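# Drape the towel evenly over the standing rail's bar

## Task

Put the towel across the rail's bar so it lies flat along the bar without creases or bunches, with equal lengths on each side, each half hanging vertically and not touching the table, and with the rail still upright at the end.

## Robot and tools

Robot: two arms, left_arm (on the +y side of the scene) and right_arm (on the -y side). The names do not match the sides of the images. left_arm has a five-finger left hand and right_arm a five-finger right hand; the left hand is the mirror image of the right. Base positions in the scene frame: left_arm (+0.028, +0.365, +0.001) m, right_arm (-0.012, -0.373, +0.001) m, each turned only slightly about z.

Frames. Scene frame: origin at table-top height midway between the arms, +x out over the table, +z up. Fixed cameras and the table use it. Each arm's reported hand point position (metres) and end_effector_quat_wxyz are in that arm's own base frame. Offsets you send are along the current Hand target's own axes. Hand point: 0.05 m in front of the palm; its +z runs along the straight fingers, +y comes out of the palm, +x goes across the palm away from the thumb on the right hand and toward the thumb on the left hand. Straight fingers reach 6 to 7 cm past the point and sit 6 cm behind it along -y. A wrist bracket on the little-finger side can strike things.

Row layout (used by execute_actions and move): one flat list of 28 numbers covering both arms, each in [-1, 1]. Order: left_arm dx, dy, dz, rx, ry, rz; left hand little, ring, middle, index, thumb_bend, thumb_turn, force_limit, speed; then the same fourteen for right_arm. The six pose numbers are an offset, not a pose: a displacement from that arm's Hand target at the start of the action or move, on its own axes. 1.0 equals 0.6 m for dx, dy, dz and 180 degrees for rx, ry, rz, which form a single rotation vector. All zeros for an arm's pose means ask nothing new. Repeating a nonzero offset moves the arm further. Finger targets are absolute: -1 straight/open, +1 curled; thumb_bend -1 straight to +1 fully bent; thumb_turn -1 beside the palm to +1 opposite the fingers. force_limit maps -1..+1 to about 0..10 N at the fingertip (0..15 N for the two thumb motors). speed rises linearly from near 0 at -1 to full at +0.48 and stays full above; full travel takes 0.49 s. No number means unchanged: to keep a hand as it is, resend the eight numbers last carried out for it (if none yet, send hand_measured plus hand_force_limit and hand_speed).

execute_actions: actions is a list of actions; each action is a table of 1 to 15 rows, one row per 1/30 s step; a short table repeats its last row to 15 steps. Every row counts from the start pose of that action, not from the previous row. cameras optionally names cameras to return ("all", [], or names). Empty actions returns images and full state.

move: target is one row or a list of up to 15 rows; every row's offsets count from the same starting Hand targets. The hand point travels in a straight line; all arms finish together, capped at 10 s total. speed: m/s, 0.002 to 4.3, default 0.25 (turn rate limit twice this in rad/s); one value or one per target. blend: metres of corner rounding per target, default 0 (stop at each). blocking=false returns after about 0.5 s while motion continues. Paths ignore obstacles and the other arm; faster moves overshoot and hit harder. The result adds a move: line such as done, off_target, moving, held or fault, plus which limits acted (paced = pose clipped, held = steps withheld).

wait: seconds 0 to 3600; sends nothing new, lets a running move continue. stop: brakes the current move. zoom_image: camera (cam_high, cam_low, cam_rail_end_from_robot_side, cam_left_wrist, cam_right_wrist) and region [x0, y0, x1, y1] in pixels, at most 504 by 504, from the newest image of that camera. show_instructions: shows reference pages. finished_scene: ends the scene for good (scene 1, optional).

Results: Hand target is the last commanded pose after clipping; the next offset starts from it. Hands often rest 1 to 3 cm (up to 5 cm) short, usually low, without any contact; another execute_actions call re-requests the target, or send the gap as an offset. Orientation commands are clipped to 40 degrees from the measured one per step. hand_measured, hand_stopped_by (moving, target, force, stalled, fault) and hand_load_n list six values in motor order; a lost grip shows as load falling near 0. Joint torques are noisy and offset. MOTOR HOT warns of heating; at 100 °C the arm goes limp for 30 to 60 s.

Gripping: with the thumb turned in front, the hand wraps objects 3.5 to 6.5 cm thick, handles down to 2.5 cm; thumb tip against index pad can pinch light thin items such as cloth. A motor only starts when its target changes by at least 0.002; to squeeze harder raise force_limit and send a more closed target; to release send a more open one. For gentle closing use speed -0.94 or lower.

Avoid: dropping anything or letting it leave the table, releasing moving items, knocking the rail over or hitting it hard, fast impacts, heavy pushes or twists on fingers, and any contact between the two hands or arms, which can end the scene. Pull back an arm pressing on something by commanding past its current hand point. Keep wrists away from their own base axis to avoid sudden arm swings.

Each tool is called after "Call:" by a JSON object that holds its "op" and its "data", one argument or row to a line.

Reference images:

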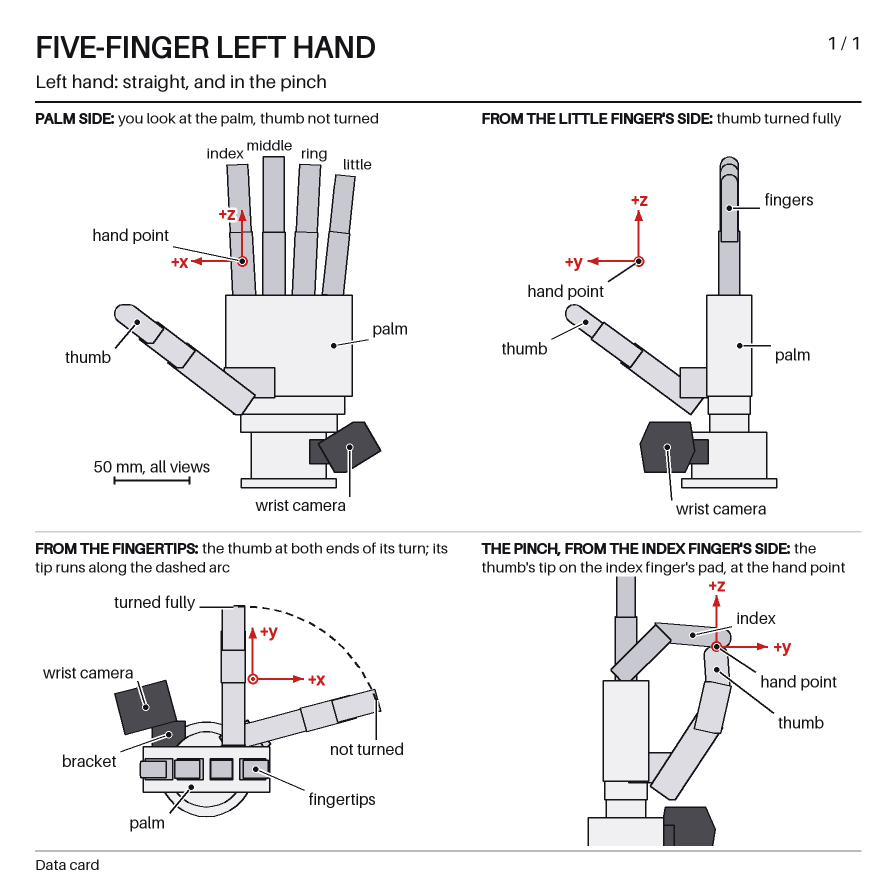

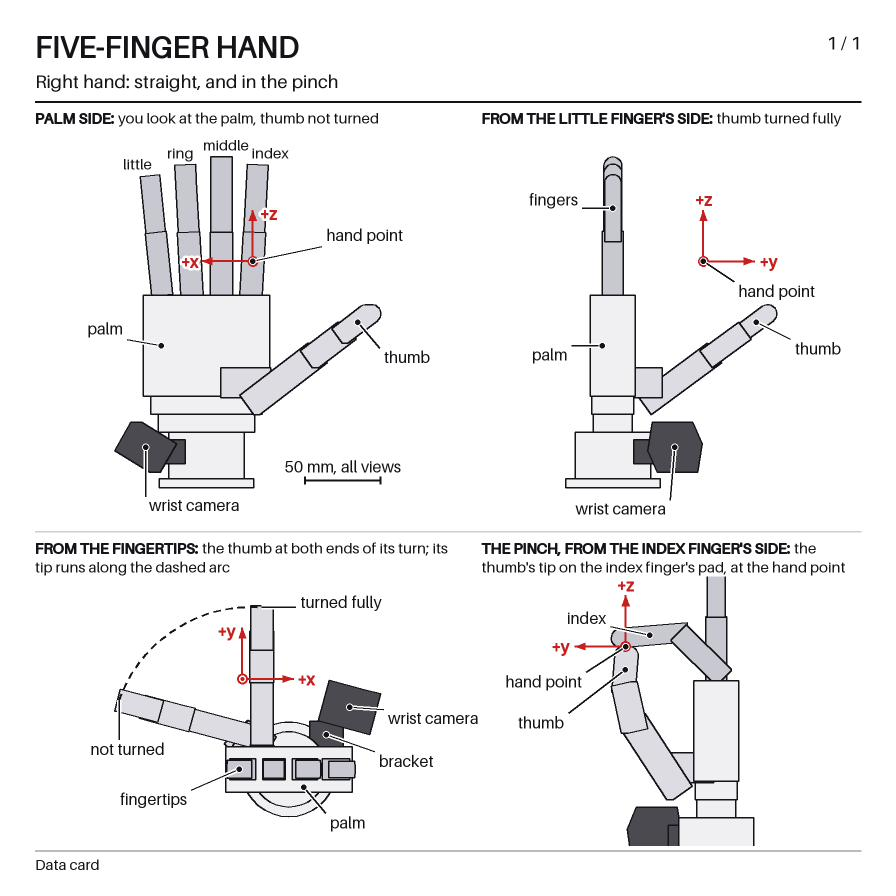

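## Session

Call:
{"op": "execute_actions", "data": {
  "actions": []
}}

Scene clock: 0.00 s.
left_arm: end_effector_position=(+0.5910, +0.1257, +0.2026) hand_measured=(-1.000, -1.000, -1.000, -1.000, -1.000, -1.000) hand_load_n=(+0.0, +0.0, +0.0, +0.0, +0.0, +0.0) hand_stopped_by=(target, target, target, target, target, target) hand_force_limit=0.00 hand_speed=-0.80 end_effector_quat_wxyz=(+0.055, -0.184, +0.904, +0.383) | right_arm: end_effector_position=(+0.0079, +0.4281, +0.1826) hand_measured=(-1.000, -1.000, -1.000, -1.000, -1.000, -1.000) hand_load_n=(+0.0, +0.0, +0.0, +0.0, +0.0, +0.0) hand_stopped_by=(target, target, target, target, target, target) hand_force_limit=0.00 hand_speed=-0.80 end_effector_quat_wxyz=(-0.008, +0.941, +0.167, -0.296)
Joint positions: left_arm=[-0.064 2.13 2.034 -1.597 -0.788 1.054] | right_arm=[1.338 1.79 1.576 -1.607 -0.552 -0.655]
Joint velocities: within noise
Joint torques (N m): no reading
Heat: left arm: hottest shoulder 29 °C; right arm: hottest wrist roll 29 °C.
Hand target: left_arm +0.5947, +0.1253, +0.2003; +0.057, -0.184, +0.904, +0.383 | right_arm +0.0092, +0.4340, +0.1921; -0.021, +0.941, +0.171, -0.290

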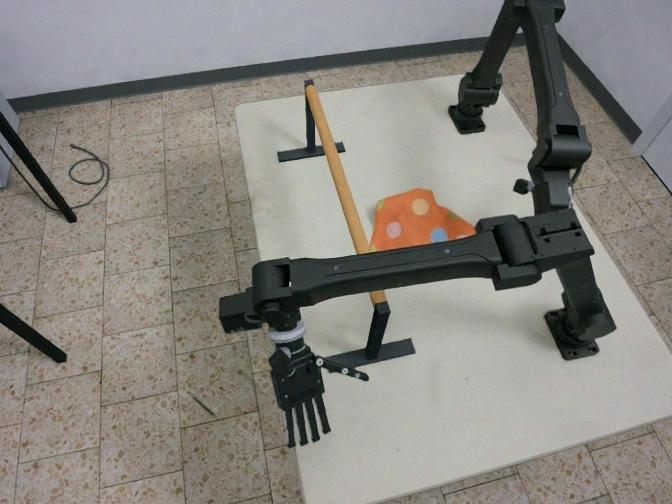

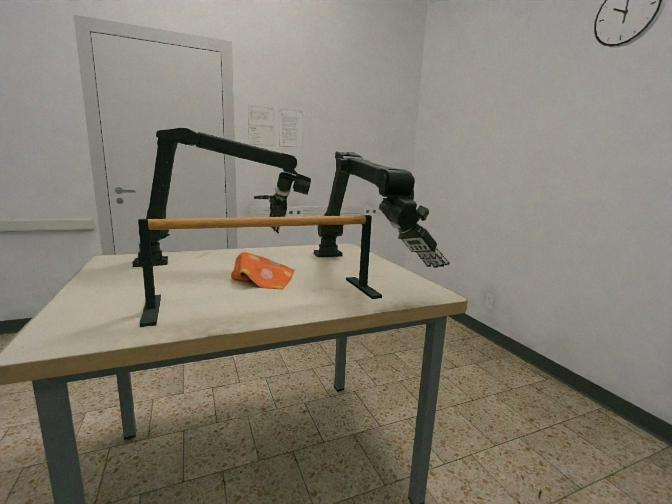

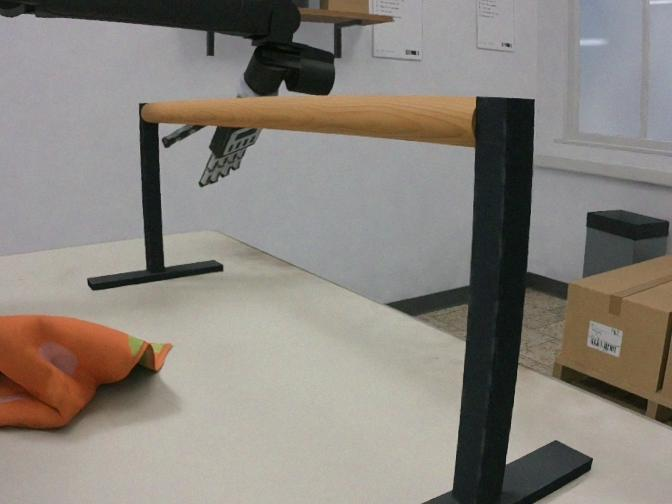

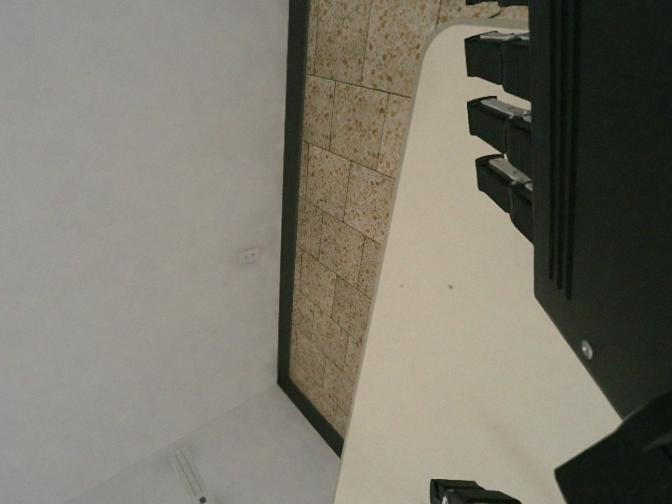

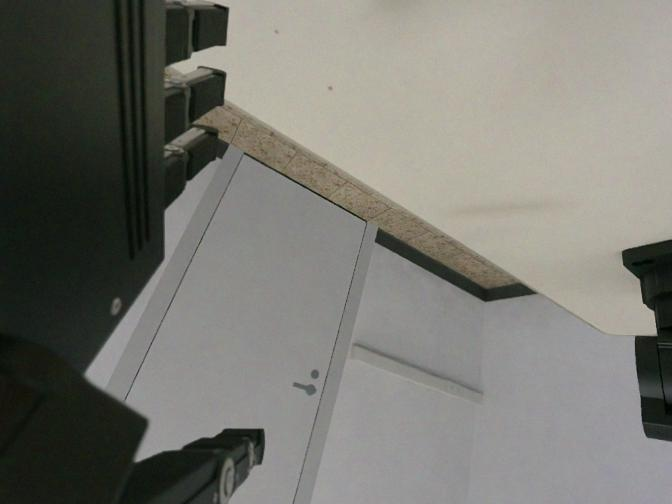

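Call:
{"op": "zoom_image", "data": {
  "camera": "cam_high",
  "region": [340, 160, 500, 280]
}}

Call:
{"op": "zoom_image", "data": {
  "camera": "cam_low",
  "region": [200, 230, 320, 320]
}}

Call:
{"op": "zoom_image", "data": {
  "camera": "cam_rail_end_from_robot_side",
  "region": [0, 200, 336, 452]
}}

Scaled by 3.150 from the camera's image (finer frame: 960x720).

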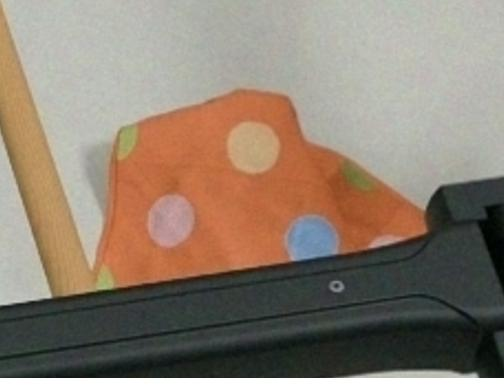

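Scaled by 4.200 from the camera's image (finer frame: 960x720).

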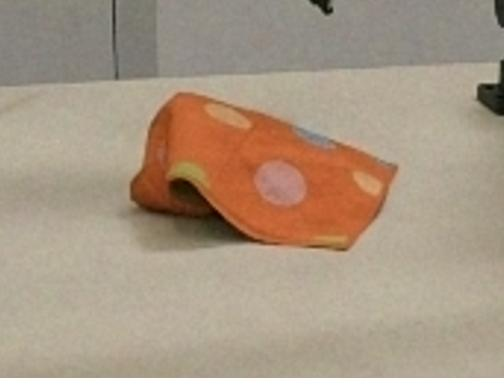

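Scaled by 1.500 from the camera's image (finer frame: 960x720).

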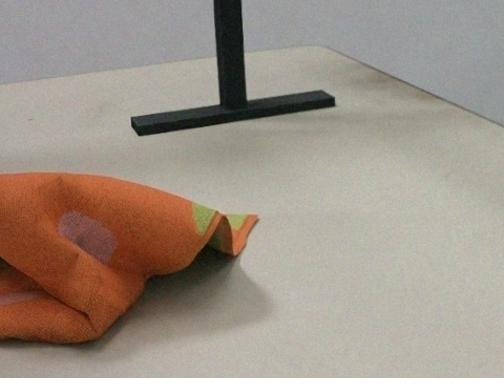

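Call:
{"op": "move", "data": {
  "target": [0.393,0.448,-0.184,0.486,-0.029,-0.458,-1,-1,-1,-1,-1,-1,0,-0.8,-0.108,0.842,-0.491,0.389,0.524,0.429,-1,-1,-1,-1,-1,-1,0,-0.8],
  "speed": 0.25,
  "cameras": ["all"]
}}

Scene clock: 38.03 s.
left_arm: end_effector_position=(+0.2801, +0.1474, +0.4009) hand_measured=(-1.000, -1.000, -1.000, -1.000, -1.000, -1.000) hand_load_n=(+0.0, +0.0, +0.0, +0.0, +0.5, -0.5) hand_stopped_by=(target, target, target, target, target, target) hand_force_limit=0.00 hand_speed=-0.80 end_effector_quat_wxyz=(-0.402, +0.576, -0.585, +0.406) | right_arm: end_effector_position=(+0.2750, -0.0430, +0.4000) hand_measured=(-1.000, -1.000, -1.000, -1.000, -1.000, -1.000) hand_load_n=(+0.0, +0.0, +0.0, +0.0, +0.0, -0.5) hand_stopped_by=(target, target, target, target, target, target) hand_force_limit=0.00 hand_speed=-0.80 end_effector_quat_wxyz=(-0.403, +0.586, -0.576, +0.403)
Joint positions: left_arm=[0.987 0.761 1.097 -0.938 0.909 0.499] | right_arm=[-0.575 0.529 1.004 -0.895 -0.543 -0.236]
Joint torques (N m): left_arm=[1.67 -2.67 9.13 2.58 0.61 -0.16] | right_arm=[0.09 2.32 7.5 3.03 -0.15 0.02]
Heat: left arm: hottest shoulder 31 °C; right arm: hottest wrist roll 28 °C.
Hand target: left_arm +0.2796, +0.1502, +0.4007; -0.406, +0.579, -0.579, +0.406 | right_arm +0.2788, -0.0453, +0.4013; -0.407, +0.579, -0.578, +0.405
Off the commanded pose: left_arm 0.003 m, 1 deg | right_arm 0.005 m, 1 deg.
move: done
cam_left_wrist: T_world_to_cam=[[0.37367, -0.28114, 0.88393, -0.41127], [-0.5436, -0.83854, -0.03691, 0.29159], [0.75158, -0.46671, -0.46616, 0.16469]] pos_world=[0.18841, 0.20574, 0.45106]
cam_right_wrist: T_world_to_cam=[[-0.35538, -0.2653, -0.89628, 0.44529], [-0.59198, 0.80595, -0.00384, 0.19006], [0.72337, 0.52921, -0.44347, 0.11596]] pos_world=[0.18688, -0.09641, 0.45126]

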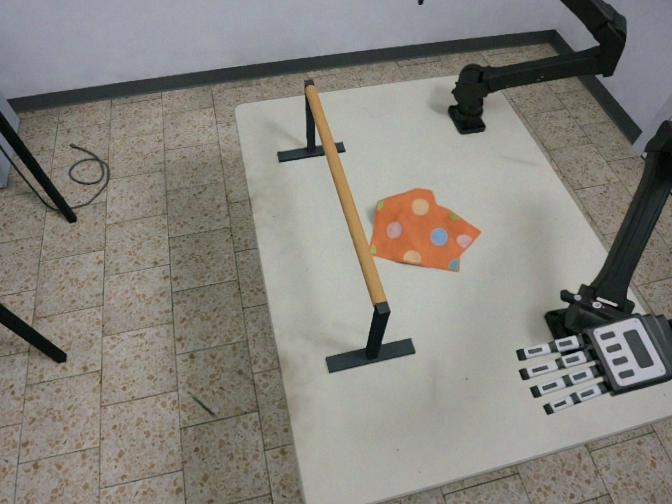

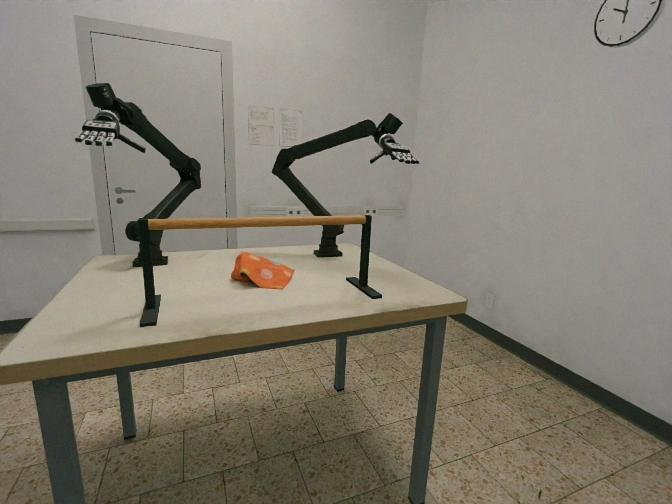

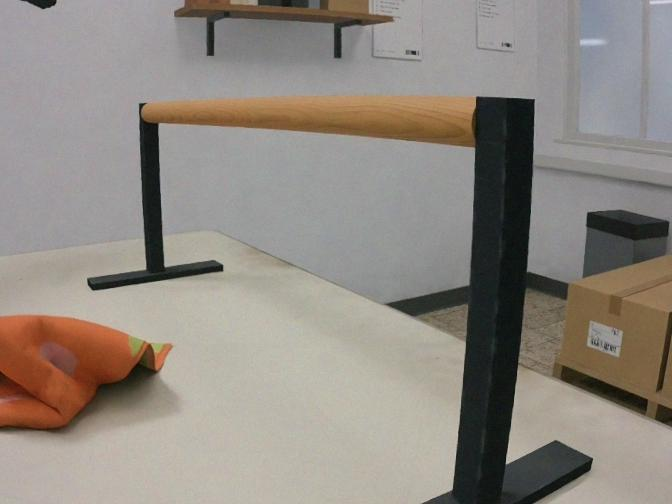

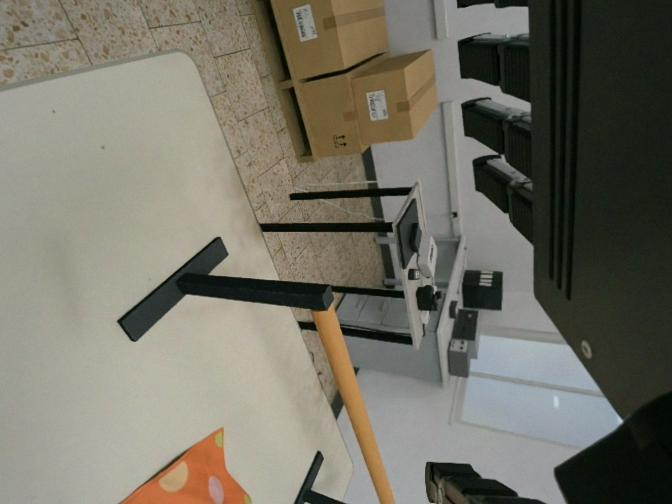

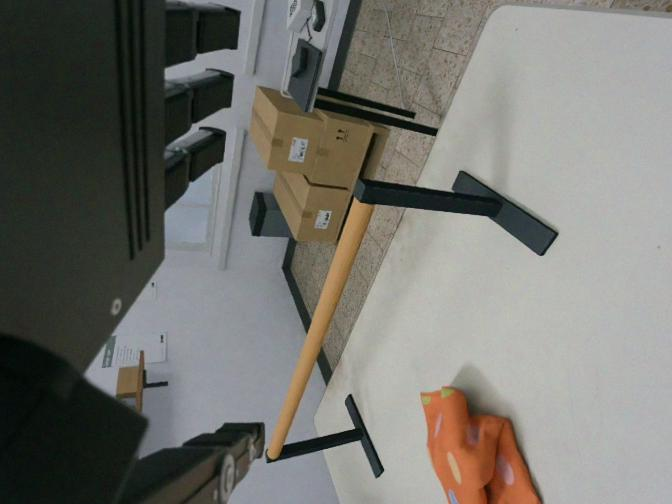

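Call:
{"op": "zoom_image", "data": {
  "camera": "cam_high",
  "region": [350, 170, 500, 285]
}}

Call:
{"op": "zoom_image", "data": {
  "camera": "cam_right_wrist",
  "region": [380, 360, 580, 504]
}}

Call:
{"op": "zoom_image", "data": {
  "camera": "cam_left_wrist",
  "region": [80, 400, 280, 504]
}}

Scaled by 3.360 from the camera's image (finer frame: 960x720).

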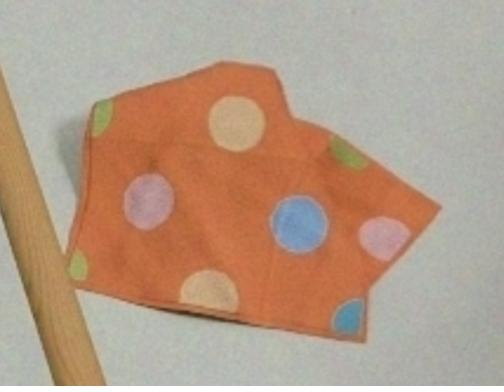

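Scaled by 2.520 from the camera's image (finer frame: 960x720).

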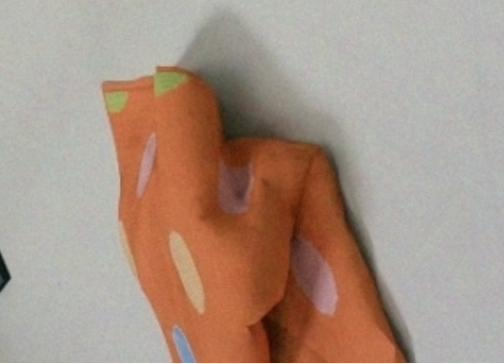

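Scaled by 2.520 from the camera's image (finer frame: 960x720).

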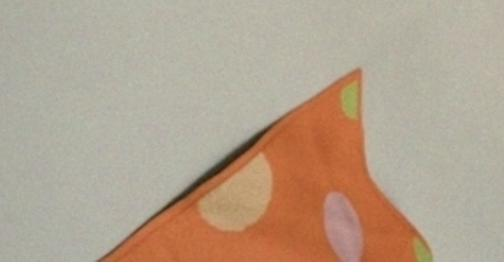

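Call:
{"op": "move", "data": {
  "target": [0.670,0.332,-0.012,-0.222,0,0,-1,-1,-1,-1,-1,-1,0,-0.8,0,0,0,0,0,0,-1,-1,-1,-1,-1,-1,0,-0.8],
  "speed": 0.25,
  "cameras": ["cam_high","cam_left_wrist"]
}}

Scene clock: 64.83 s.
left_arm: end_effector_position=(+0.2021, -0.2425, +0.1989) hand_measured=(-1.000, -1.000, -1.000, -1.000, -1.000, -1.000) hand_load_n=(+0.0, +0.0, +0.0, +0.0, +0.0, +0.0) hand_stopped_by=(target, target, target, target, target, target) hand_force_limit=0.00 hand_speed=-0.80 end_effector_quat_wxyz=(-0.186, +0.682, -0.687, +0.168) | right_arm: end_effector_position=(+0.2750, -0.0430, +0.4001) hand_measured=(-1.000, -1.000, -1.000, -1.000, -1.000, -1.000) hand_load_n=(+0.0, +0.0, +0.0, +0.0, +0.0, -0.5) hand_stopped_by=(target, target, target, target, target, target) hand_force_limit=0.00 hand_speed=-0.80 end_effector_quat_wxyz=(-0.403, +0.586, -0.576, +0.403)
Joint positions: left_arm=[-0.932 0.978 0.943 -1.237 -0.415 -0.861] | right_arm=[-0.575 0.529 1.004 -0.895 -0.543 -0.235]
Joint torques (N m): left_arm=[-0.15 -5.07 12.86 0.59 -0.4 -0.1] | right_arm=[0.15 2.43 7.49 3.04 -0.13 0.01]
Heat: left arm: hottest shoulder 30 °C; right arm: hottest wrist roll 28 °C.
Hand target: left_arm +0.2045, -0.2516, +0.2157; -0.184, +0.683, -0.683, +0.184 | right_arm +0.2788, -0.0453, +0.4013; -0.407, +0.579, -0.578, +0.405
Off the commanded pose: left_arm 0.019 m, 2 deg | right_arm 0.005 m, 1 deg.
move: off_target (left_arm)
cam_left_wrist: T_world_to_cam=[[0.86236, -0.28562, 0.41803, -0.32037], [-0.4271, -0.85378, 0.29773, -0.17892], [0.27187, -0.43529, -0.85826, 0.12978]] pos_world=[0.16458, -0.18777, 0.29858]

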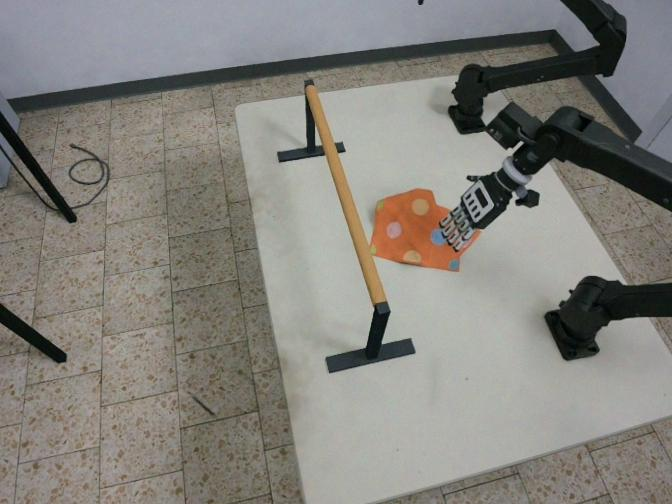

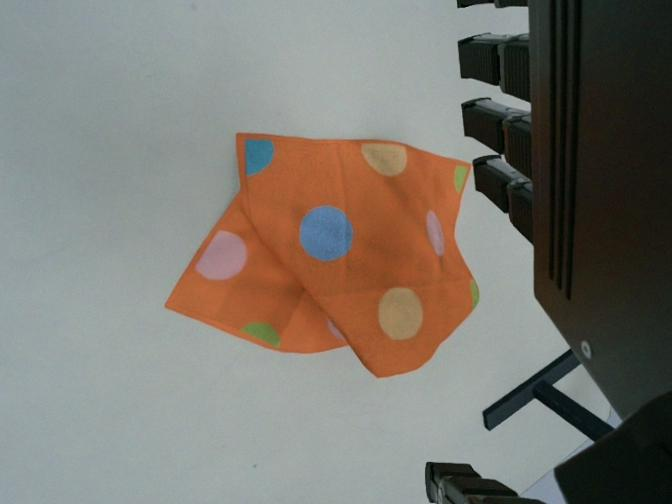

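Call:
{"op": "zoom_image", "data": {
  "camera": "cam_left_wrist",
  "region": [140, 110, 340, 260]
}}

Call:
{"op": "zoom_image", "data": {
  "camera": "cam_left_wrist",
  "region": [340, 120, 540, 270]
}}

Call:
{"op": "zoom_image", "data": {
  "camera": "cam_left_wrist",
  "region": [300, 250, 500, 400]
}}

Scaled by 2.520 from the camera's image (finer frame: 960x720).

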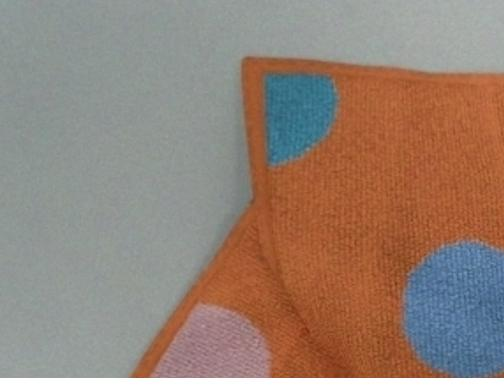

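Scaled by 2.520 from the camera's image (finer frame: 960x720).

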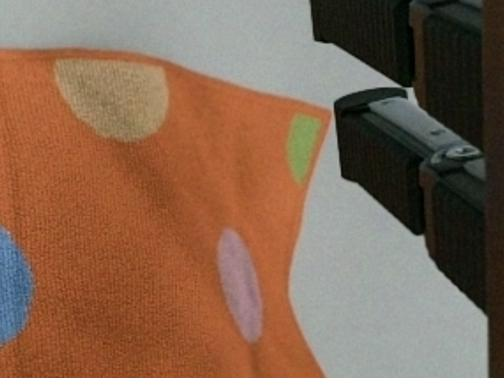

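Scaled by 2.520 from the camera's image (finer frame: 960x720).

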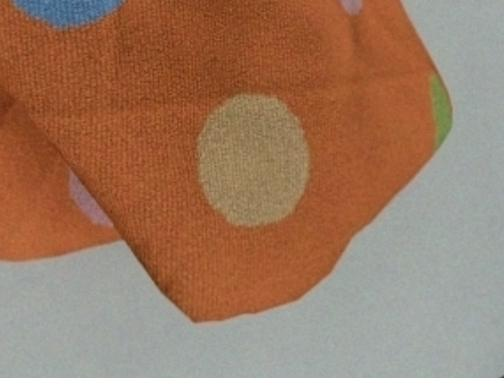

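Call:
{"op": "move", "data": {
  "target": [-0.098,0.123,0.171,0.219,0.308,0.2365,-1,-1,-1,-0.4,-0.1,1,-0.2,-0.5,0,0,0,0,0,0,-1,-1,-1,-1,-1,-1,0,-0.8],
  "speed": 0.2,
  "cameras": ["cam_high","cam_left_wrist","cam_rail_end_from_robot_side"]
}}

Scene clock: 121.70 s.
left_arm: end_effector_position=(+0.1892, -0.1954, +0.0922) hand_measured=(-1.000, -1.000, -1.000, -0.400, -0.100, +1.000) hand_load_n=(+0.0, +0.0, +0.0, +0.0, +0.0, +0.0) hand_stopped_by=(target, target, target, target, target, target) hand_force_limit=-0.20 hand_speed=-0.50 end_effector_quat_wxyz=(+0.108, -0.150, +0.780, -0.598) | right_arm: end_effector_position=(+0.2750, -0.0430, +0.4001) hand_measured=(-1.000, -1.000, -1.000, -1.000, -1.000, -1.000) hand_load_n=(+0.0, +0.0, -0.5, +0.0, +0.0, -0.5) hand_stopped_by=(target, target, target, target, target, target) hand_force_limit=0.00 hand_speed=-0.80 end_effector_quat_wxyz=(-0.403, +0.586, -0.576, +0.403)
Joint positions: left_arm=[-0.147 0.608 0.158 -0.053 0.997 0.421] | right_arm=[-0.575 0.529 1.004 -0.895 -0.543 -0.235]
Joint torques (N m): left_arm=[2.26 -0.15 8.99 2.61 0.56 0.16] | right_arm=[0.09 2.49 7.51 3.02 -0.13 0.02]
Heat: left arm: hottest elbow 33 °C; right arm: hottest wrist roll 28 °C.
Hand target: left_arm +0.1922, -0.1929, +0.0900; +0.115, -0.148, +0.779, -0.598 | right_arm +0.2788, -0.0453, +0.4013; -0.407, +0.579, -0.578, +0.405
Off the commanded pose: left_arm 0.004 m, 1 deg | right_arm 0.005 m, 1 deg.
move: done
cam_left_wrist: T_world_to_cam=[[-0.13826, -0.37109, 0.91825, -0.12457], [-0.98014, 0.18435, -0.07308, 0.2292], [-0.14216, -0.91011, -0.38921, 0.00448]] pos_world=[0.20806, -0.0844, 0.13288]
Images, in order (width x height): cam_high 672x504, cam_rail_end_from_robot_side 672x504, cam_left_wrist 672x504.

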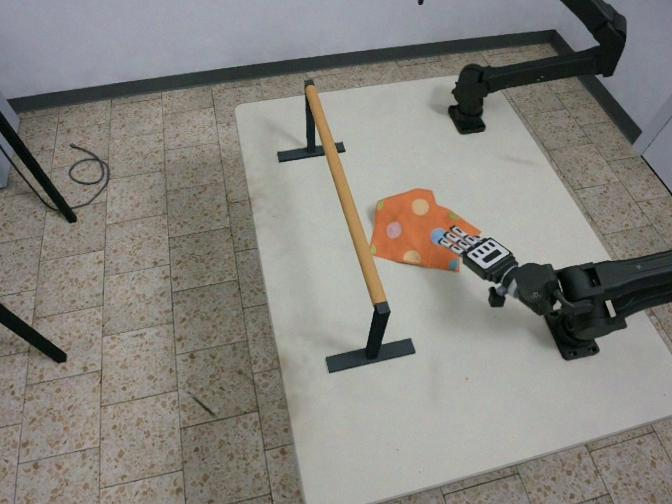

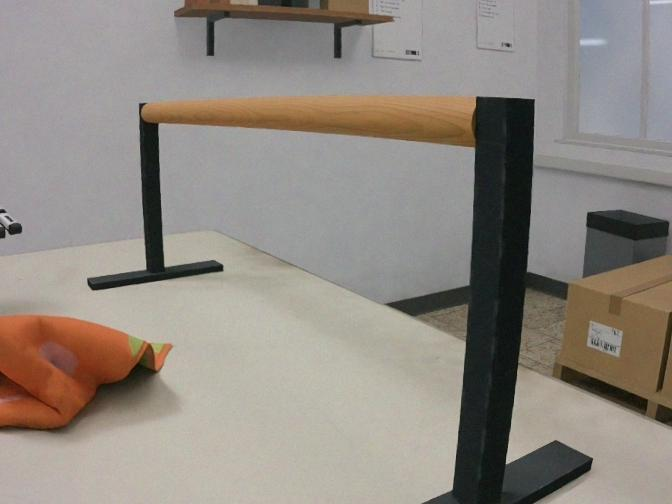

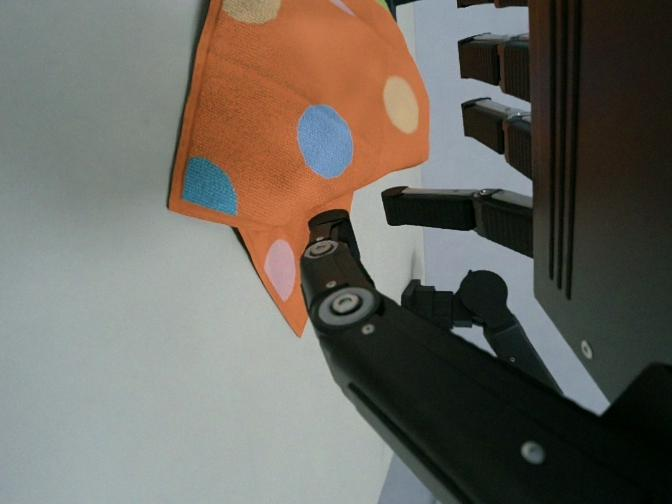

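Call:
{"op": "zoom_image", "data": {
  "camera": "cam_left_wrist",
  "region": [140, 0, 440, 225]
}}

Call:
{"op": "zoom_image", "data": {
  "camera": "cam_left_wrist",
  "region": [140, 170, 290, 282]
}}

Scaled by 1.680 from the camera's image (finer frame: 960x720).

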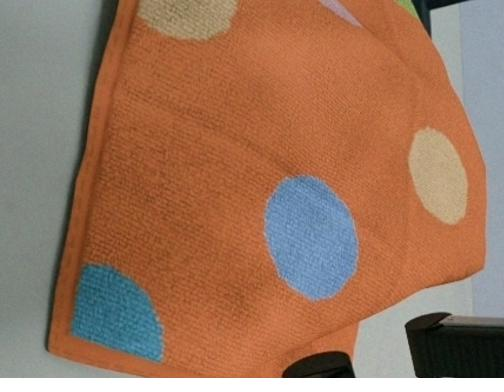

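Scaled by 3.360 from the camera's image (finer frame: 960x720).

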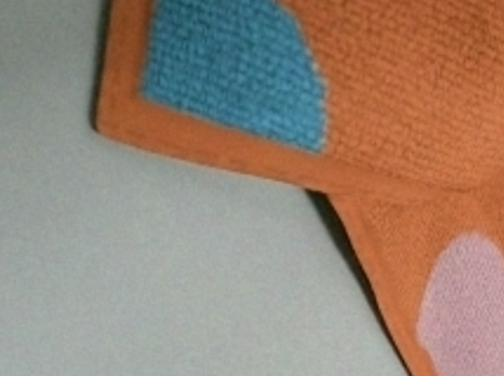

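Call:
{"op": "move", "data": {
  "target": [-0.0018,0.082,0.0801,0,0,0,-1,-1,-0.4,-0.4,0,1,-0.2,-0.5,0,0,0,0,0,0,-1,-1,-1,-1,-1,-1,0,-0.8],
  "speed": 0.1,
  "cameras": ["cam_left_wrist"]
}}

Scene clock: 147.67 s.
left_arm: end_effector_position=(+0.2102, -0.2216, +0.0317) hand_measured=(-1.000, -1.000, -0.400, -0.400, +0.000, +1.000) hand_load_n=(+0.0, +0.0, +0.0, +0.0, +0.0, +0.0) hand_stopped_by=(target, target, target, target, target, target) hand_force_limit=-0.20 hand_speed=-0.50 end_effector_quat_wxyz=(+0.121, -0.148, +0.780, -0.596) | right_arm: end_effector_position=(+0.2750, -0.0430, +0.4001) hand_measured=(-1.000, -1.000, -1.000, -1.000, -1.000, -1.000) hand_load_n=(+0.0, +0.0, +0.0, +0.0, +0.0, +0.0) hand_stopped_by=(target, target, target, target, target, target) hand_force_limit=0.00 hand_speed=-0.80 end_effector_quat_wxyz=(-0.403, +0.586, -0.576, +0.403)
Joint positions: left_arm=[-0.285 1.139 0.081 0.651 0.856 0.328] | right_arm=[-0.575 0.529 1.004 -0.895 -0.543 -0.235]
Joint torques (N m): left_arm=[0.26 -3.49 5.31 2.81 0.33 -0.15] | right_arm=[0.15 2.32 7.43 3.02 -0.14 0.02]
Heat: left arm: hottest elbow 31 °C; right arm: hottest elbow 28 °C.
Hand target: left_arm +0.2056, -0.2238, +0.0300; +0.115, -0.148, +0.779, -0.598 | right_arm +0.2788, -0.0453, +0.4013; -0.407, +0.579, -0.578, +0.405
Off the commanded pose: left_arm 0.005 m, 1 deg | right_arm 0.005 m, 1 deg.
move: done
cam_left_wrist: T_world_to_cam=[[-0.15467, -0.37915, 0.91232, -0.07412], [-0.98059, 0.17158, -0.09493, 0.24816], [-0.12055, -0.90929, -0.39832, -0.04392]] pos_world=[0.22659, -0.11062, 0.07368]

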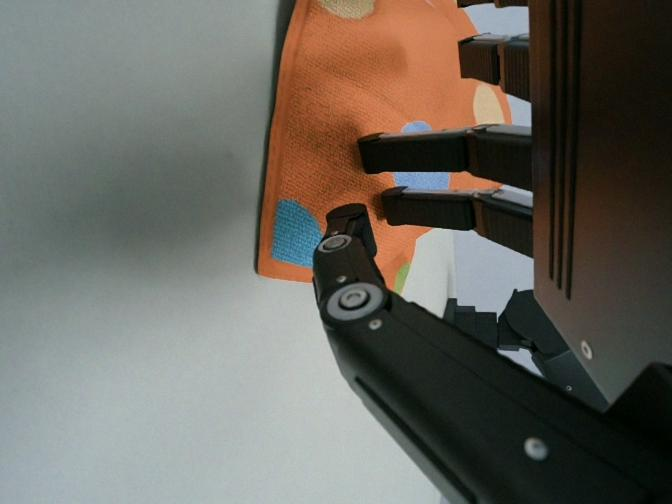

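Call:
{"op": "move", "data": {
  "target": [0.0109,0.0333,0.0045,0,0,0,-1,-1,-0.4,-0.4,0,1,-0.2,-0.5,0,0,0,0,0,0,-1,-1,-1,-1,-1,-1,0,-0.8],
  "speed": 0.05,
  "cameras": ["cam_left_wrist"]
}}

Scene clock: 156.83 s.
left_arm: end_effector_position=(+0.2067, -0.2223, +0.0151) hand_measured=(-1.000, -1.000, -0.400, -0.400, +0.000, +1.000) hand_load_n=(+0.0, +0.0, +0.5, +0.0, +0.0, +0.0) hand_stopped_by=(target, target, target, target, target, target) hand_force_limit=-0.20 hand_speed=-0.50 end_effector_quat_wxyz=(+0.126, -0.145, +0.777, -0.600) | right_arm: end_effector_position=(+0.2750, -0.0430, +0.4001) hand_measured=(-1.000, -1.000, -1.000, -1.000, -1.000, -1.000) hand_load_n=(+0.0, +0.0, +0.0, +0.0, +0.0, +0.0) hand_stopped_by=(target, target, target, target, target, target) hand_force_limit=0.00 hand_speed=-0.80 end_effector_quat_wxyz=(-0.403, +0.586, -0.576, +0.403)
Joint positions: left_arm=[-0.293 1.311 0.05 0.876 0.849 0.317] | right_arm=[-0.575 0.529 1.004 -0.895 -0.543 -0.235]
Joint torques (N m): left_arm=[-0.38 -3.37 3.49 2.25 0.15 -0.1] | right_arm=[0.15 2.37 7.57 2.99 -0.15 0.02]
Heat: left arm: hottest elbow 30 °C; right arm: hottest elbow 28 °C.
Hand target: left_arm +0.1988, -0.2238, +0.0100; +0.115, -0.149, +0.779, -0.598 | right_arm +0.2788, -0.0453, +0.4013; -0.407, +0.579, -0.578, +0.405
Off the commanded pose: left_arm 0.010 m, 1 deg | right_arm 0.005 m, 1 deg.
move: done
cam_left_wrist: T_world_to_cam=[[-0.16581, -0.3726, 0.91306, -0.05604], [-0.97951, 0.16956, -0.10869, 0.24277], [-0.11432, -0.91237, -0.39308, -0.05367]] pos_world=[0.22237, -0.11101, 0.05645]

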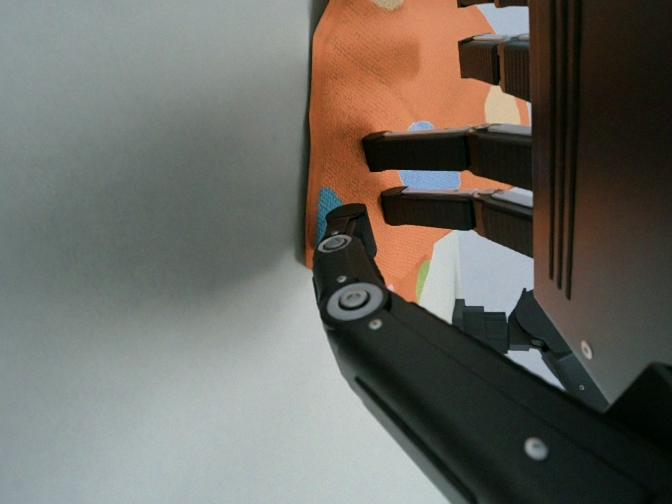

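Call:
{"op": "move", "data": {
  "target": [0.0093,0.0145,-0.0021,0,0,0,-1,-1,-0.4,-0.4,0,1,-0.2,-0.5,0,0,0,0,0,0,-1,-1,-1,-1,-1,-1,0,-0.8],
  "speed": 0.05,
  "cameras": ["cam_left_wrist"]
}}

Scene clock: 159.83 s.
left_arm: end_effector_position=(+0.2056, -0.2222, +0.0126) hand_measured=(-1.000, -1.000, -0.400, -0.400, +0.000, +1.000) hand_load_n=(+0.0, +0.0, +2.0, +0.0, +0.0, +0.0) hand_stopped_by=(target, target, target, target, target, target) hand_force_limit=-0.20 hand_speed=-0.50 end_effector_quat_wxyz=(+0.135, -0.138, +0.772, -0.605) | right_arm: end_effector_position=(+0.2750, -0.0430, +0.4001) hand_measured=(-1.000, -1.000, -1.000, -1.000, -1.000, -1.000) hand_load_n=(+0.0, +0.0, +0.0, +0.0, +0.0, +0.0) hand_stopped_by=(target, target, target, target, target, target) hand_force_limit=0.00 hand_speed=-0.80 end_effector_quat_wxyz=(-0.403, +0.586, -0.576, +0.403)
Joint positions: left_arm=[-0.293 1.377 0.035 0.986 0.849 0.315] | right_arm=[-0.575 0.529 1.004 -0.895 -0.543 -0.235]
Joint torques (N m): left_arm=[-0.15 -2.84 2.33 1.83 0 -0.03] | right_arm=[0.09 2.49 7.54 2.99 -0.11 0.01]
Heat: left arm: hottest elbow 30 °C; right arm: hottest elbow 28 °C.
Hand target: left_arm +0.1922, -0.2227, +0.0019; +0.115, -0.148, +0.779, -0.598 | right_arm +0.2788, -0.0453, +0.4013; -0.407, +0.579, -0.578, +0.405
Off the commanded pose: left_arm 0.017 m, 3 deg | right_arm 0.005 m, 1 deg.
move: off_target (left_arm)
cam_left_wrist: T_world_to_cam=[[-0.18789, -0.36436, 0.91211, -0.04741], [-0.97661, 0.16818, -0.13399, 0.2408], [-0.10458, -0.91594, -0.38744, -0.05757]] pos_world=[0.22024, -0.1105, 0.05321]

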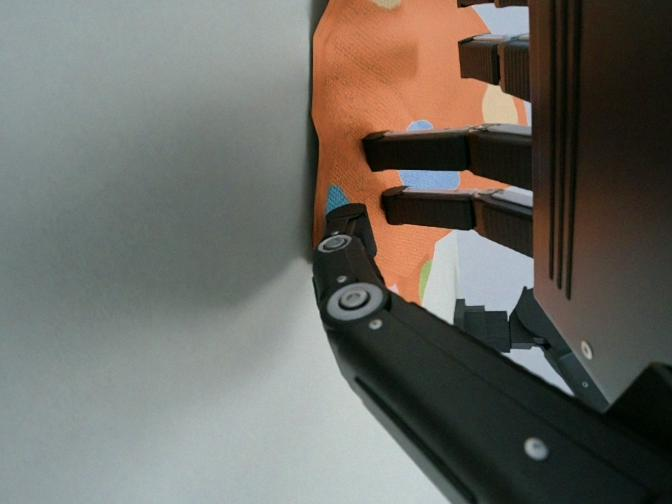

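Call:
{"op": "move", "data": {
  "target": [0,0,0,0,0,0,-1,-1,0.2,0.2,0,1,-0.2,-0.7,0,0,0,0,0,0,-1,-1,-1,-1,-1,-1,0,-0.8],
  "speed": 0.05,
  "cameras": ["cam_left_wrist"]
}}

Scene clock: 164.27 s.
left_arm: end_effector_position=(+0.2060, -0.2229, +0.0141) hand_measured=(-1.000, -1.000, -0.376, -0.240, +0.000, +1.000) hand_load_n=(+0.0, +0.0, +0.0, +3.5, +0.0, +0.0) hand_stopped_by=(target, target, force, force, target, target) hand_force_limit=-0.20 hand_speed=-0.70 end_effector_quat_wxyz=(+0.136, -0.138, +0.771, -0.607) | right_arm: end_effector_position=(+0.2750, -0.0430, +0.4001) hand_measured=(-1.000, -1.000, -1.000, -1.000, -1.000, -1.000) hand_load_n=(+0.0, +0.0, +0.0, +0.0, +0.0, +0.0) hand_stopped_by=(target, target, target, target, target, target) hand_force_limit=0.00 hand_speed=-0.80 end_effector_quat_wxyz=(-0.403, +0.586, -0.576, +0.403)
Joint positions: left_arm=[-0.294 1.378 0.035 0.994 0.849 0.308] | right_arm=[-0.575 0.529 1.004 -0.895 -0.543 -0.235]
Joint torques (N m): left_arm=[-0.5 -3.08 2.24 1.48 0.07 -0.01] | right_arm=[-0.09 2.37 7.49 3.03 -0.12 0.01]
Heat: left arm: hottest shoulder 29 °C; right arm: hottest elbow 28 °C.
Hand target: left_arm +0.1923, -0.2226, +0.0019; +0.115, -0.148, +0.779, -0.598 | right_arm +0.2788, -0.0453, +0.4013; -0.407, +0.579, -0.578, +0.405
Off the commanded pose: left_arm 0.018 m, 3 deg | right_arm 0.005 m, 1 deg.
move: done
cam_left_wrist: T_world_to_cam=[[-0.18976, -0.36002, 0.91344, -0.04763], [-0.97636, 0.16725, -0.13692, 0.24142], [-0.10347, -0.91783, -0.38325, -0.05837]] pos_world=[0.22064, -0.1111, 0.05419]

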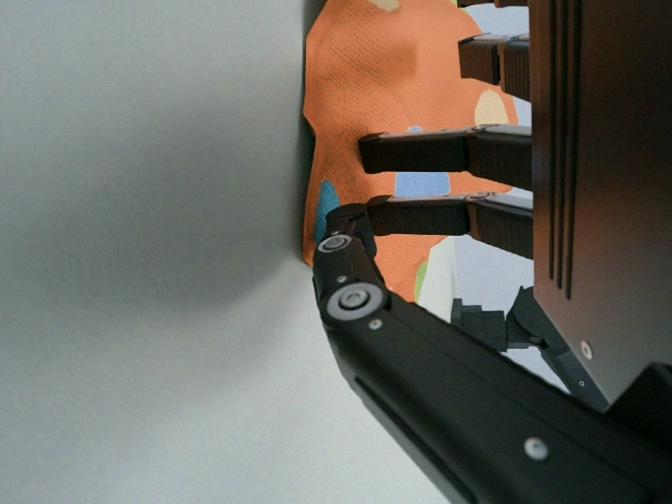

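Call:
{"op": "move", "data": {
  "target": [0,-0.0161,-0.0043,0,0,0,-1,-1,0.15,0.15,0,1,0.2,-0.7,0,0,0,0,0,0,-1,-1,-1,-1,-1,-1,0,-0.8],
  "speed": 0.05,
  "cameras": ["cam_left_wrist"]
}}

Scene clock: 169.40 s.
left_arm: end_effector_position=(+0.2019, -0.2228, +0.0201) hand_measured=(-1.000, -1.000, +0.150, +0.150, +0.000, +1.000) hand_load_n=(+0.0, +0.0, +1.5, -0.5, +0.0, +0.0) hand_stopped_by=(target, target, target, target, target, target) hand_force_limit=0.20 hand_speed=-0.70 end_effector_quat_wxyz=(+0.131, -0.141, +0.772, -0.606) | right_arm: end_effector_position=(+0.2750, -0.0430, +0.4001) hand_measured=(-1.000, -1.000, -1.000, -1.000, -1.000, -1.000) hand_load_n=(+0.0, +0.0, +0.0, +0.0, +0.0, +0.0) hand_stopped_by=(target, target, target, target, target, target) hand_force_limit=0.00 hand_speed=-0.80 end_effector_quat_wxyz=(-0.403, +0.586, -0.576, +0.403)
Joint positions: left_arm=[-0.299 1.279 0.033 0.887 0.847 0.306] | right_arm=[-0.575 0.529 1.004 -0.895 -0.543 -0.235]
Joint torques (N m): left_arm=[0.03 -3.9 3.67 1.14 0.06 0.03] | right_arm=[0.21 2.43 7.49 3 -0.12 0.02]
Heat: left arm: hottest shoulder 29 °C; right arm: hottest elbow 28 °C.
Hand target: left_arm +0.1922, -0.2226, +0.0119; +0.115, -0.148, +0.779, -0.598 | right_arm +0.2788, -0.0453, +0.4013; -0.407, +0.579, -0.578, +0.405
Off the commanded pose: left_arm 0.013 m, 2 deg | right_arm 0.005 m, 1 deg.
move: off_target (left_arm)
cam_left_wrist: T_world_to_cam=[[-0.17972, -0.36216, 0.91463, -0.05646], [-0.97759, 0.16934, -0.12504, 0.23866], [-0.10959, -0.9166, -0.38448, -0.05481]] pos_world=[0.21715, -0.1111, 0.06041]

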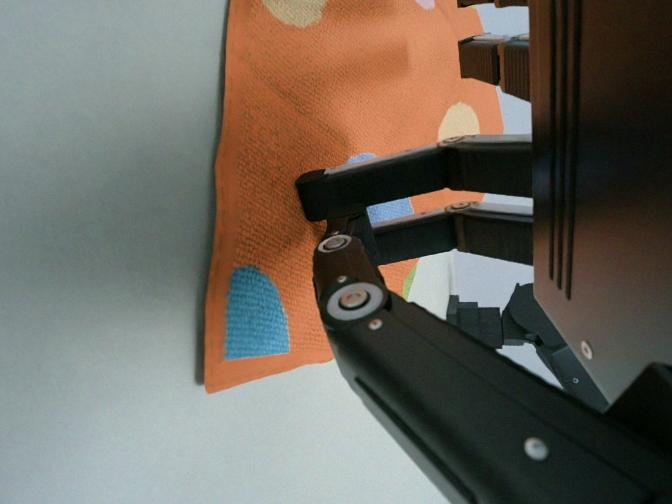

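Call:
{"op": "zoom_image", "data": {
  "camera": "cam_left_wrist",
  "region": [190, 140, 440, 400]
}}

Scaled by 1.938 from the camera's image (finer frame: 960x720).

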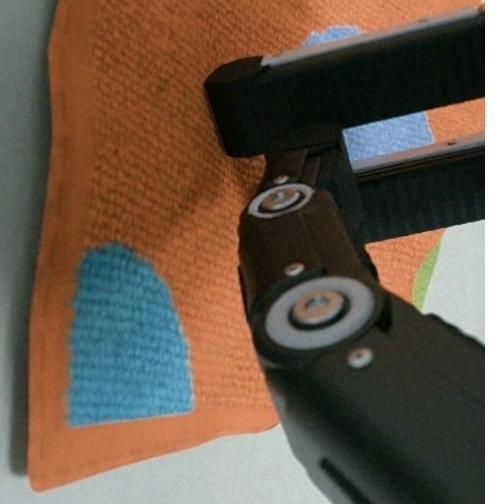

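Call:
{"op": "move", "data": {
  "target": [
    [0,-0.0644,-0.0173,0,0,0,-1,-1,0.15,0.15,0,1,0.2,-0.7,0,0,0,0,0,0,-1,-1,-1,-1,-1,-1,0,-0.8],
    [-0.0045,-0.0472,-0.0697,-0.0278,0,0,-1,-1,-0.2,-0.2,-0.3,1,0.2,-0.7,0,0,0,0,0,0,-1,-1,-1,-1,-1,-1,0,-0.8]
  ],
  "speed": 0.08,
  "cameras": ["cam_left_wrist","cam_high"]
}}

Scene clock: 195.83 s.
left_arm: end_effector_position=(+0.1676, -0.1915, +0.0346) hand_measured=(-1.000, -1.000, -0.200, -0.200, -0.300, +1.000) hand_load_n=(+0.0, -0.5, +0.0, +0.0, +0.0, +0.0) hand_stopped_by=(target, target, target, target, target, target) hand_force_limit=0.20 hand_speed=-0.70 end_effector_quat_wxyz=(+0.091, -0.161, +0.808, -0.559) | right_arm: end_effector_position=(+0.2750, -0.0430, +0.4001) hand_measured=(-1.000, -1.000, -1.000, -1.000, -1.000, -1.000) hand_load_n=(+0.0, +0.0, +0.0, +0.0, +0.0, +0.0) hand_stopped_by=(target, target, target, target, target, target) hand_force_limit=0.00 hand_speed=-0.80 end_effector_quat_wxyz=(-0.403, +0.586, -0.576, +0.403)
Joint positions: left_arm=[-0.205 0.699 0.074 0 0.91 0.481] | right_arm=[-0.575 0.529 1.004 -0.895 -0.543 -0.235]
Joint torques (N m): left_arm=[1.67 -0.91 11.67 1.21 0.58 0.12] | right_arm=[0.15 2.55 7.49 3 -0.14 0.01]
Heat: left arm: hottest shoulder 29 °C; right arm: hottest elbow 28 °C.
Hand target: left_arm +0.1826, -0.1909, +0.0501; +0.109, -0.153, +0.805, -0.563 | right_arm +0.2788, -0.0453, +0.4013; -0.407, +0.579, -0.578, +0.405
Off the commanded pose: left_arm 0.021 m, 2 deg | right_arm 0.005 m, 1 deg.
move: off_target (left_arm); target 2's new numbers were sent with left_arm's hand 0.022 m and 2 deg from that target
cam_left_wrist: T_world_to_cam=[[-0.08713, -0.45003, 0.88875, -0.096], [-0.9818, 0.18991, -0.00009, 0.20195], [-0.16874, -0.87259, -0.45838, -0.0034]] pos_world=[0.18934, -0.08452, 0.08378]
Images, in order (width x height): cam_high 672x504, cam_left_wrist 672x504.

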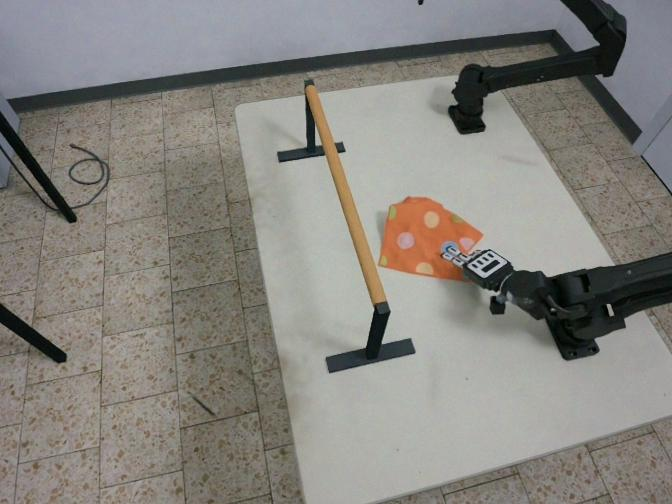

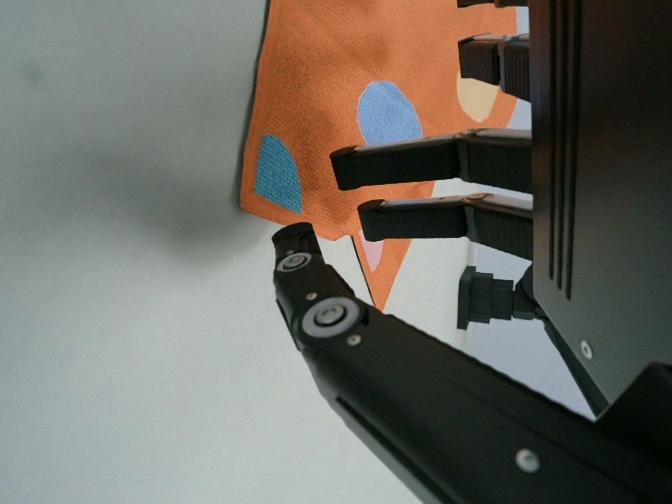

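Call:
{"op": "move", "data": {
  "target": [-0.0192,0.0118,0.0288,0,0,0,-1,-1,-0.2,-0.2,-0.3,1,0.2,-0.7,0,0,0,0,0,0,-1,-1,-1,-1,-1,-1,0,-0.8],
  "speed": 0.08,
  "cameras": ["cam_left_wrist"]
}}

Scene clock: 201.80 s.
left_arm: end_effector_position=(+0.1846, -0.1935, +0.0255) hand_measured=(-1.000, -1.000, -0.200, -0.200, -0.300, +1.000) hand_load_n=(+0.0, +0.0, +0.0, +0.0, +0.0, +0.0) hand_stopped_by=(target, target, target, target, target, target) hand_force_limit=0.20 hand_speed=-0.70 end_effector_quat_wxyz=(+0.098, -0.162, +0.809, -0.557) | right_arm: end_effector_position=(+0.2750, -0.0430, +0.4001) hand_measured=(-1.000, -1.000, -1.000, -1.000, -1.000, -1.000) hand_load_n=(+0.0, +0.0, +0.0, +0.0, +0.0, +0.0) hand_stopped_by=(target, target, target, target, target, target) hand_force_limit=0.00 hand_speed=-0.80 end_effector_quat_wxyz=(-0.403, +0.586, -0.576, +0.403)
Joint positions: left_arm=[-0.205 0.868 0.085 0.167 0.897 0.482] | right_arm=[-0.575 0.529 1.004 -0.895 -0.543 -0.235]
Joint torques (N m): left_arm=[-0.03 -1.85 10.5 2.45 0.29 -0.11] | right_arm=[0.03 2.49 7.56 3.03 -0.14 0.01]
Heat: left arm: hottest shoulder 29 °C; right arm: hottest elbow 28 °C.
Hand target: left_arm +0.1983, -0.1995, +0.0376; +0.108, -0.153, +0.805, -0.563 | right_arm +0.2788, -0.0453, +0.4013; -0.407, +0.579, -0.578, +0.405
Off the commanded pose: left_arm 0.019 m, 2 deg | right_arm 0.005 m, 1 deg.
move: off_target (left_arm)
cam_left_wrist: T_world_to_cam=[[-0.09145, -0.45592, 0.88531, -0.08757], [-0.98362, 0.18004, -0.00888, 0.21759], [-0.15534, -0.87162, -0.46492, -0.00853]] pos_world=[0.20469, -0.08653, 0.07549]

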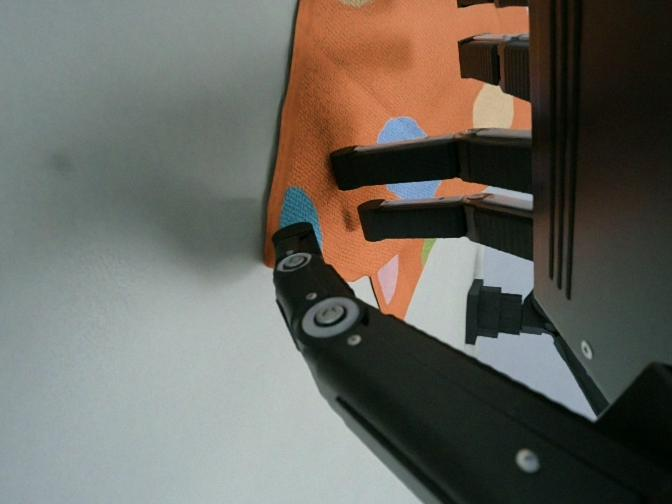

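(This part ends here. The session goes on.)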